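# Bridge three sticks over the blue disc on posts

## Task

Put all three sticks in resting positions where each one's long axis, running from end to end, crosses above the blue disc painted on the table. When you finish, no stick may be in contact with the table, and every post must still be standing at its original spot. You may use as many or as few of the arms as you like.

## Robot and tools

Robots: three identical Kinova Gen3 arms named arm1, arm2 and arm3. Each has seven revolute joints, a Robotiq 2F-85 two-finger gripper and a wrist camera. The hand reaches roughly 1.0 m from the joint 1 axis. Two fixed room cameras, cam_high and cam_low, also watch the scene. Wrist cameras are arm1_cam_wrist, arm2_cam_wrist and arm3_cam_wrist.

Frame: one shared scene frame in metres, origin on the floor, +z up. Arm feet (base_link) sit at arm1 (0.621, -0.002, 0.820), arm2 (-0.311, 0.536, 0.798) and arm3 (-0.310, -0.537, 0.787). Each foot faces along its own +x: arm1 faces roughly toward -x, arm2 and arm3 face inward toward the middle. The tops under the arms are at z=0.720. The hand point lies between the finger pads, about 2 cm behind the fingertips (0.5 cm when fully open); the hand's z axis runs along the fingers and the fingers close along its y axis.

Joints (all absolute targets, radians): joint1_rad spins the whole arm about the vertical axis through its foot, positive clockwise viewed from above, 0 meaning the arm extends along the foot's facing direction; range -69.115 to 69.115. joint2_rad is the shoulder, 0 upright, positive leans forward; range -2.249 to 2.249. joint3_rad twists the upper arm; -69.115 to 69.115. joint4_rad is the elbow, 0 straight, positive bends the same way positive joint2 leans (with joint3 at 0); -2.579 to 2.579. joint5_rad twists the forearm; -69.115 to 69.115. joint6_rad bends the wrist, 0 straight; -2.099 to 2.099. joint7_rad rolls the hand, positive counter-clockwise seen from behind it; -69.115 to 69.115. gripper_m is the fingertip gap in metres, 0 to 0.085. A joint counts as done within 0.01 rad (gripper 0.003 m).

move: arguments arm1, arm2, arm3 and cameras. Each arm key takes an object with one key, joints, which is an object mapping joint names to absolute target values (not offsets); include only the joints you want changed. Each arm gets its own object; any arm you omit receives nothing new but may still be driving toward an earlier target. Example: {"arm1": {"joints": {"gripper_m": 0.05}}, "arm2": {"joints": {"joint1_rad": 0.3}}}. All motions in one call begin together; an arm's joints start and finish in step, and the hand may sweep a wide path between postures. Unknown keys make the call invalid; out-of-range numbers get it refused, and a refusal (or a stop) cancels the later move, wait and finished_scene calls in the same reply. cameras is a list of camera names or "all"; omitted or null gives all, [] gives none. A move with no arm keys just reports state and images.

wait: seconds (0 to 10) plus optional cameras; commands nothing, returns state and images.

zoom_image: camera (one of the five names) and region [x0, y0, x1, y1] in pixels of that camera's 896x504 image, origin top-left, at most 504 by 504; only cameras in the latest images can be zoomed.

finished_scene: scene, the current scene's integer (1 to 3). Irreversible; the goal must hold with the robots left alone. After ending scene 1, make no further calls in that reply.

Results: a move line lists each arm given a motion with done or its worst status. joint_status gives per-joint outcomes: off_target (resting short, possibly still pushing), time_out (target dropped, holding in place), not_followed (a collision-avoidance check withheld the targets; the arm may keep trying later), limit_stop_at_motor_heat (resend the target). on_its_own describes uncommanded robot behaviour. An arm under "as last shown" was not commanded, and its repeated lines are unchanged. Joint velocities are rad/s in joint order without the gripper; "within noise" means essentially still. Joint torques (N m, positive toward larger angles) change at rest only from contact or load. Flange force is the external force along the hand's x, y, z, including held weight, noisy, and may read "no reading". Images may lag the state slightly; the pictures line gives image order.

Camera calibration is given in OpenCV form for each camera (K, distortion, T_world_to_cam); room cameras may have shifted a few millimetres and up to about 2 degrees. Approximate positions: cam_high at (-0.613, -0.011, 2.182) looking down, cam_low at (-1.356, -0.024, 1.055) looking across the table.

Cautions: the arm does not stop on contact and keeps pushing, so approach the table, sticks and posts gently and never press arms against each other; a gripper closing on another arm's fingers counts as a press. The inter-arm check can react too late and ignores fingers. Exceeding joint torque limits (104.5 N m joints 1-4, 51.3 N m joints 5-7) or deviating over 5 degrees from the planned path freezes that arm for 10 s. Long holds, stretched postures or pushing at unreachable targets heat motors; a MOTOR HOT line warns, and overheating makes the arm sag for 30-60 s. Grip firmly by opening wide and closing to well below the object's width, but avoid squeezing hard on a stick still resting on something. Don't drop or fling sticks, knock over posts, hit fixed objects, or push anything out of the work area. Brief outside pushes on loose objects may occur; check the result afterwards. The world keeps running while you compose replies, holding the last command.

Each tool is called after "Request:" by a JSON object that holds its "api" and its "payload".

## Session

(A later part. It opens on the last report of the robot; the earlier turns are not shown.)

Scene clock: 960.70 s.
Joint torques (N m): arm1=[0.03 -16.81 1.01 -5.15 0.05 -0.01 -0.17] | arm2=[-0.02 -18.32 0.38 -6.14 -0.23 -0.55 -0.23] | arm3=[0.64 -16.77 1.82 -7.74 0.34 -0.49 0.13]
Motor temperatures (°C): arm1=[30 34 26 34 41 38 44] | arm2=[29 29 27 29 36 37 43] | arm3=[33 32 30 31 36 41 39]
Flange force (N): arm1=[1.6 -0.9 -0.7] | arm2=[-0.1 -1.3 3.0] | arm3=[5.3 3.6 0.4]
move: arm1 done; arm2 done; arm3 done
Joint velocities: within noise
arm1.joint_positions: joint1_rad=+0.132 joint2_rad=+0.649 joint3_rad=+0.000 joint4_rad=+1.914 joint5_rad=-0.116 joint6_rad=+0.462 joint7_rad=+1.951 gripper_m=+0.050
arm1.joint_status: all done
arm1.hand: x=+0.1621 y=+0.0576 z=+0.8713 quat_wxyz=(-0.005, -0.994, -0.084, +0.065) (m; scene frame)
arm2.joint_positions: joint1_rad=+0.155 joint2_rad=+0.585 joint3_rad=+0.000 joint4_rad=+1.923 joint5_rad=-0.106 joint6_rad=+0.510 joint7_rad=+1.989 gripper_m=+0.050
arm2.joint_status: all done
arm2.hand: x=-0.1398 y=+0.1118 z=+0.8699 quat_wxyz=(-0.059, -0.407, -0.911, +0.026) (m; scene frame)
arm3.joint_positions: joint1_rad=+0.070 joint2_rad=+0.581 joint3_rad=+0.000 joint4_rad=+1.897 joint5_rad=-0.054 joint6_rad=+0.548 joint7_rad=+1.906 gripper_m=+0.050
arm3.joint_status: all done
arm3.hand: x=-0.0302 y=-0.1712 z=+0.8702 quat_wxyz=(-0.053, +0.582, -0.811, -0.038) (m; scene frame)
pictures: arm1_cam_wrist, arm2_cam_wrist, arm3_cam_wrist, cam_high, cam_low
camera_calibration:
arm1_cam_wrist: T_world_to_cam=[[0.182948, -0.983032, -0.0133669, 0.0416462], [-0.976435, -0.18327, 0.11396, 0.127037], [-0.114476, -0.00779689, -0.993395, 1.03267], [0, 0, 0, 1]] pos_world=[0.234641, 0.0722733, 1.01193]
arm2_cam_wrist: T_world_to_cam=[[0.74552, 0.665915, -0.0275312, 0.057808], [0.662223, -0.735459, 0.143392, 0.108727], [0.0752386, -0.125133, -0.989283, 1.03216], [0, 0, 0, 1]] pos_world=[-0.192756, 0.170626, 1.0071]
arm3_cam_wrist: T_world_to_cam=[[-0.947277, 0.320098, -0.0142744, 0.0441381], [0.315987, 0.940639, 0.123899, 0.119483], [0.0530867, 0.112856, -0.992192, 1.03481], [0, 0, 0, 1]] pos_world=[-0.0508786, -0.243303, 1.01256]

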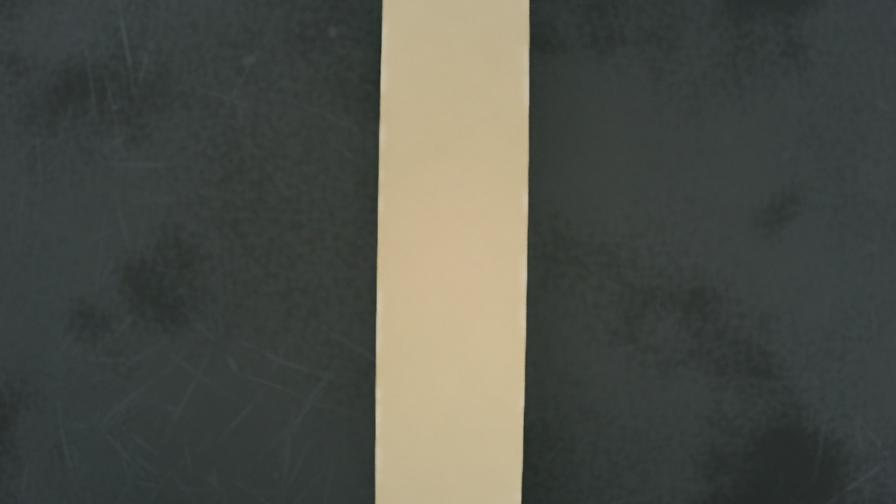

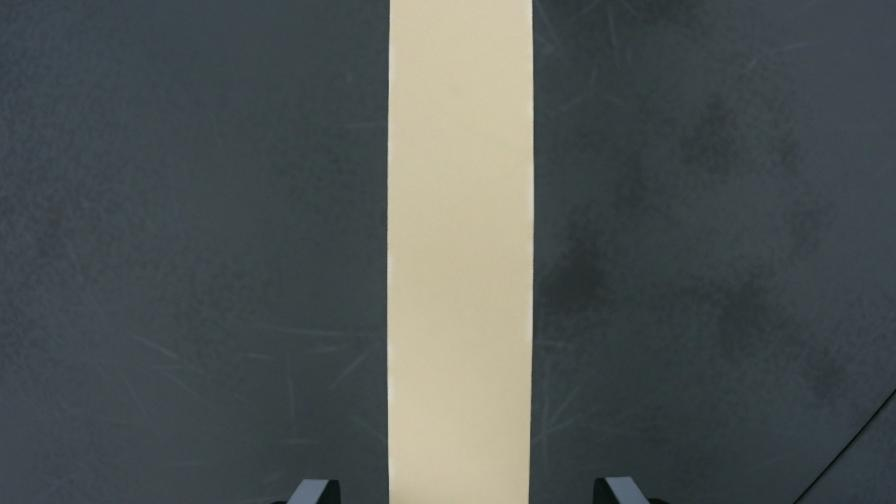

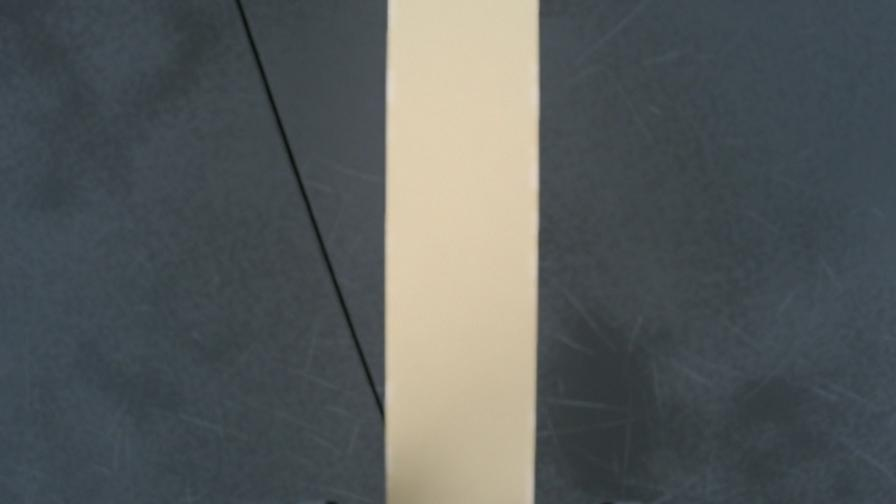

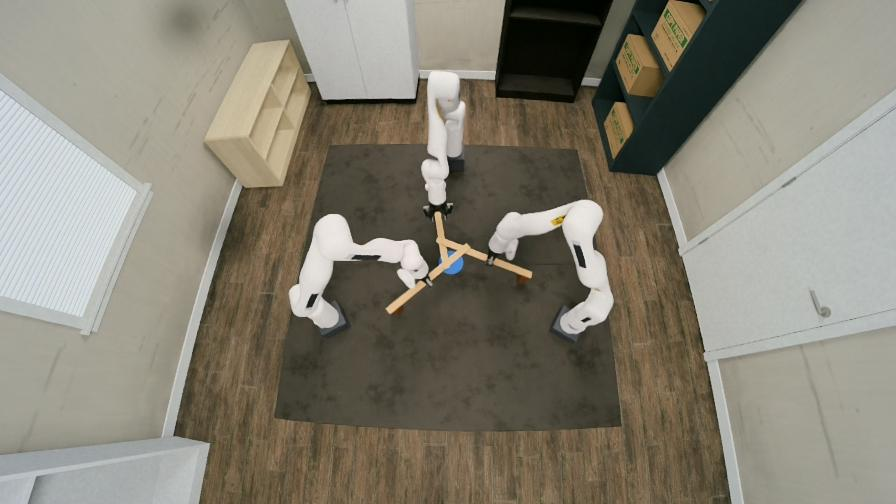

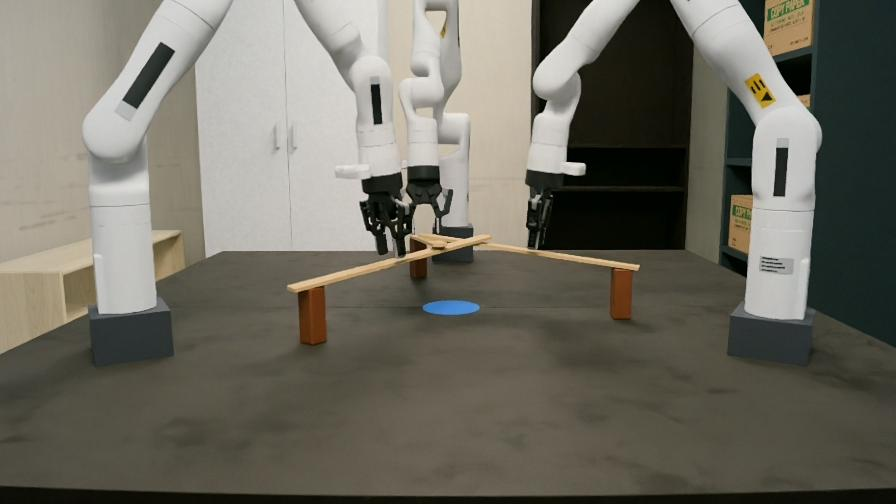

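Request:
{"api": "move", "payload": {"arm1": {"joints":{"joint2_rad":0.438,"joint4_rad":1.8601,"joint5_rad":-0.0776,"joint6_rad":0.7264}}, "arm2": {"joints":{"joint2_rad":0.3826,"joint4_rad":1.8487,"joint5_rad":-0.0732,"joint6_rad":0.7866}}, "arm3": {"joints":{"joint2_rad":0.3848,"joint4_rad":1.8181,"joint5_rad":-0.0386,"joint6_rad":0.8226}}, "cameras": ["arm1_cam_wrist","cam_high","cam_low"]}}

Request:
{"api": "zoom_image", "payload": {"camera": "cam_low", "region": [280, 200, 660, 360]}}

Request:
{"api": "zoom_image", "payload": {"camera": "cam_high", "region": [380, 180, 560, 330]}}

Scene clock: 991.33 s.
Joint torques (N m): arm1=[-0.01 -14.94 0.93 -6.93 0.06 -0.02 -0.17] | arm2=[-0.07 -16.46 0.27 -7.91 -0.28 -0.52 -0.26] | arm3=[0.64 -14.95 1.71 -9.39 0.26 -0.51 0.15]
Motor temperatures (°C): arm1=[30 34 26 34 41 38 44] | arm2=[29 29 27 29 36 37 43] | arm3=[33 32 30 31 36 41 39]
Flange force (N): arm1=[1.5 -0.7 -0.5] | arm2=[-0.5 -1.6 2.6] | arm3=[4.8 4.2 1.6]
move: arm1 done; arm2 done; arm3 done
Joint velocities: within noise
arm1.joint_positions: joint1_rad=+0.132 joint2_rad=+0.438 joint3_rad=+0.000 joint4_rad=+1.860 joint5_rad=-0.078 joint6_rad=+0.726 joint7_rad=+1.951 gripper_m=+0.050
arm1.joint_status: all done
arm1.hand: x=+0.1758 y=+0.0545 z=+0.9712 quat_wxyz=(-0.004, -0.992, -0.107, +0.065) (m; scene frame)
arm2.joint_positions: joint1_rad=+0.155 joint2_rad=+0.383 joint3_rad=+0.000 joint4_rad=+1.849 joint5_rad=-0.073 joint6_rad=+0.787 joint7_rad=+1.989 gripper_m=+0.050
arm2.joint_status: all done
arm2.hand: x=-0.1440 y=+0.1241 z=+0.9698 quat_wxyz=(-0.058, -0.389, -0.919, +0.027) (m; scene frame)
arm3.joint_positions: joint1_rad=+0.070 joint2_rad=+0.385 joint3_rad=+0.000 joint4_rad=+1.818 joint5_rad=-0.039 joint6_rad=+0.823 joint7_rad=+1.906 gripper_m=+0.050
arm3.joint_status: all done
arm3.hand: x=-0.0376 y=-0.1831 z=+0.9700 quat_wxyz=(-0.053, +0.590, -0.805, -0.037) (m; scene frame)
pictures: arm1_cam_wrist, cam_high, cam_low
camera_calibration:
arm1_cam_wrist: T_world_to_cam=[[0.227417, -0.97361, -0.0190898, 0.0347164], [-0.967099, -0.228105, 0.112641, 0.130563], [-0.114023, -0.00715475, -0.993452, 1.13342], [0, 0, 0, 1]] pos_world=[0.247607, 0.0716915, 1.11195]

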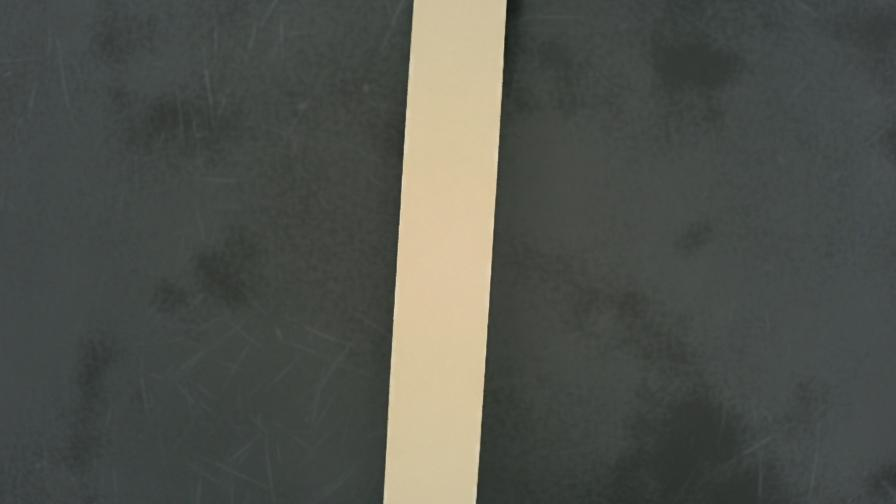

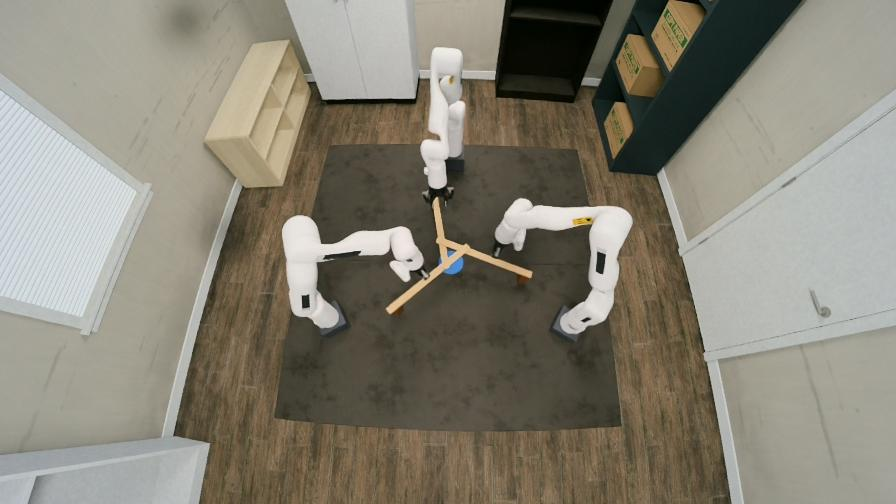

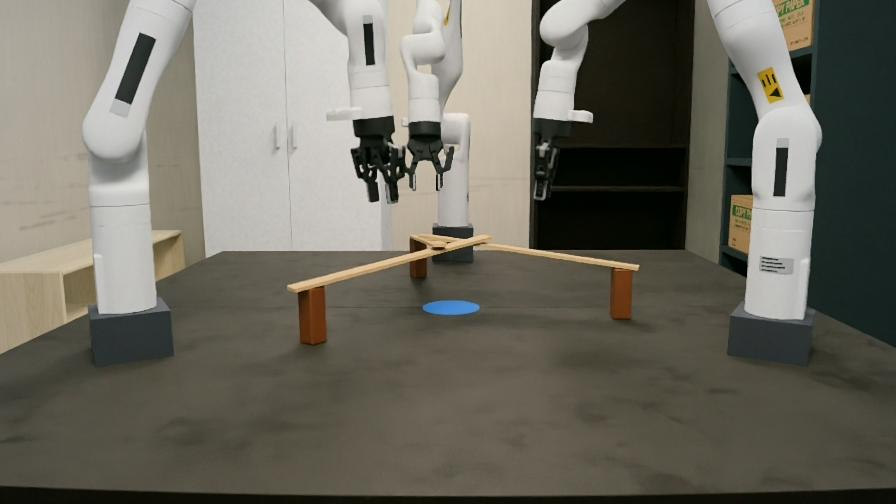

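Scaled by 1.326 from the camera's 896x504 image, which has a finer 1280x720 frame.

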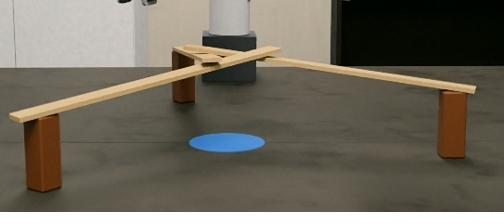

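Scaled by 2.800 from the camera's 896x504 image, which has a finer 1280x720 frame.

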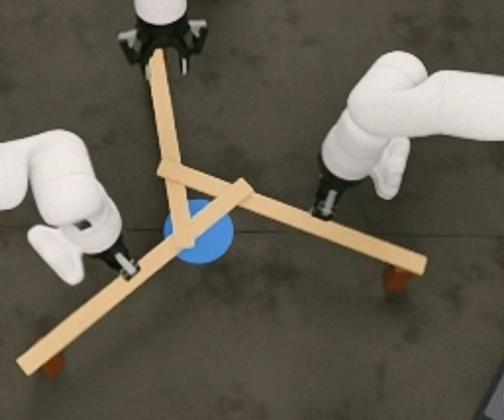

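Request:
{"api": "finished_scene", "payload": {"scene": 1}}

The scene is finished: the task was done.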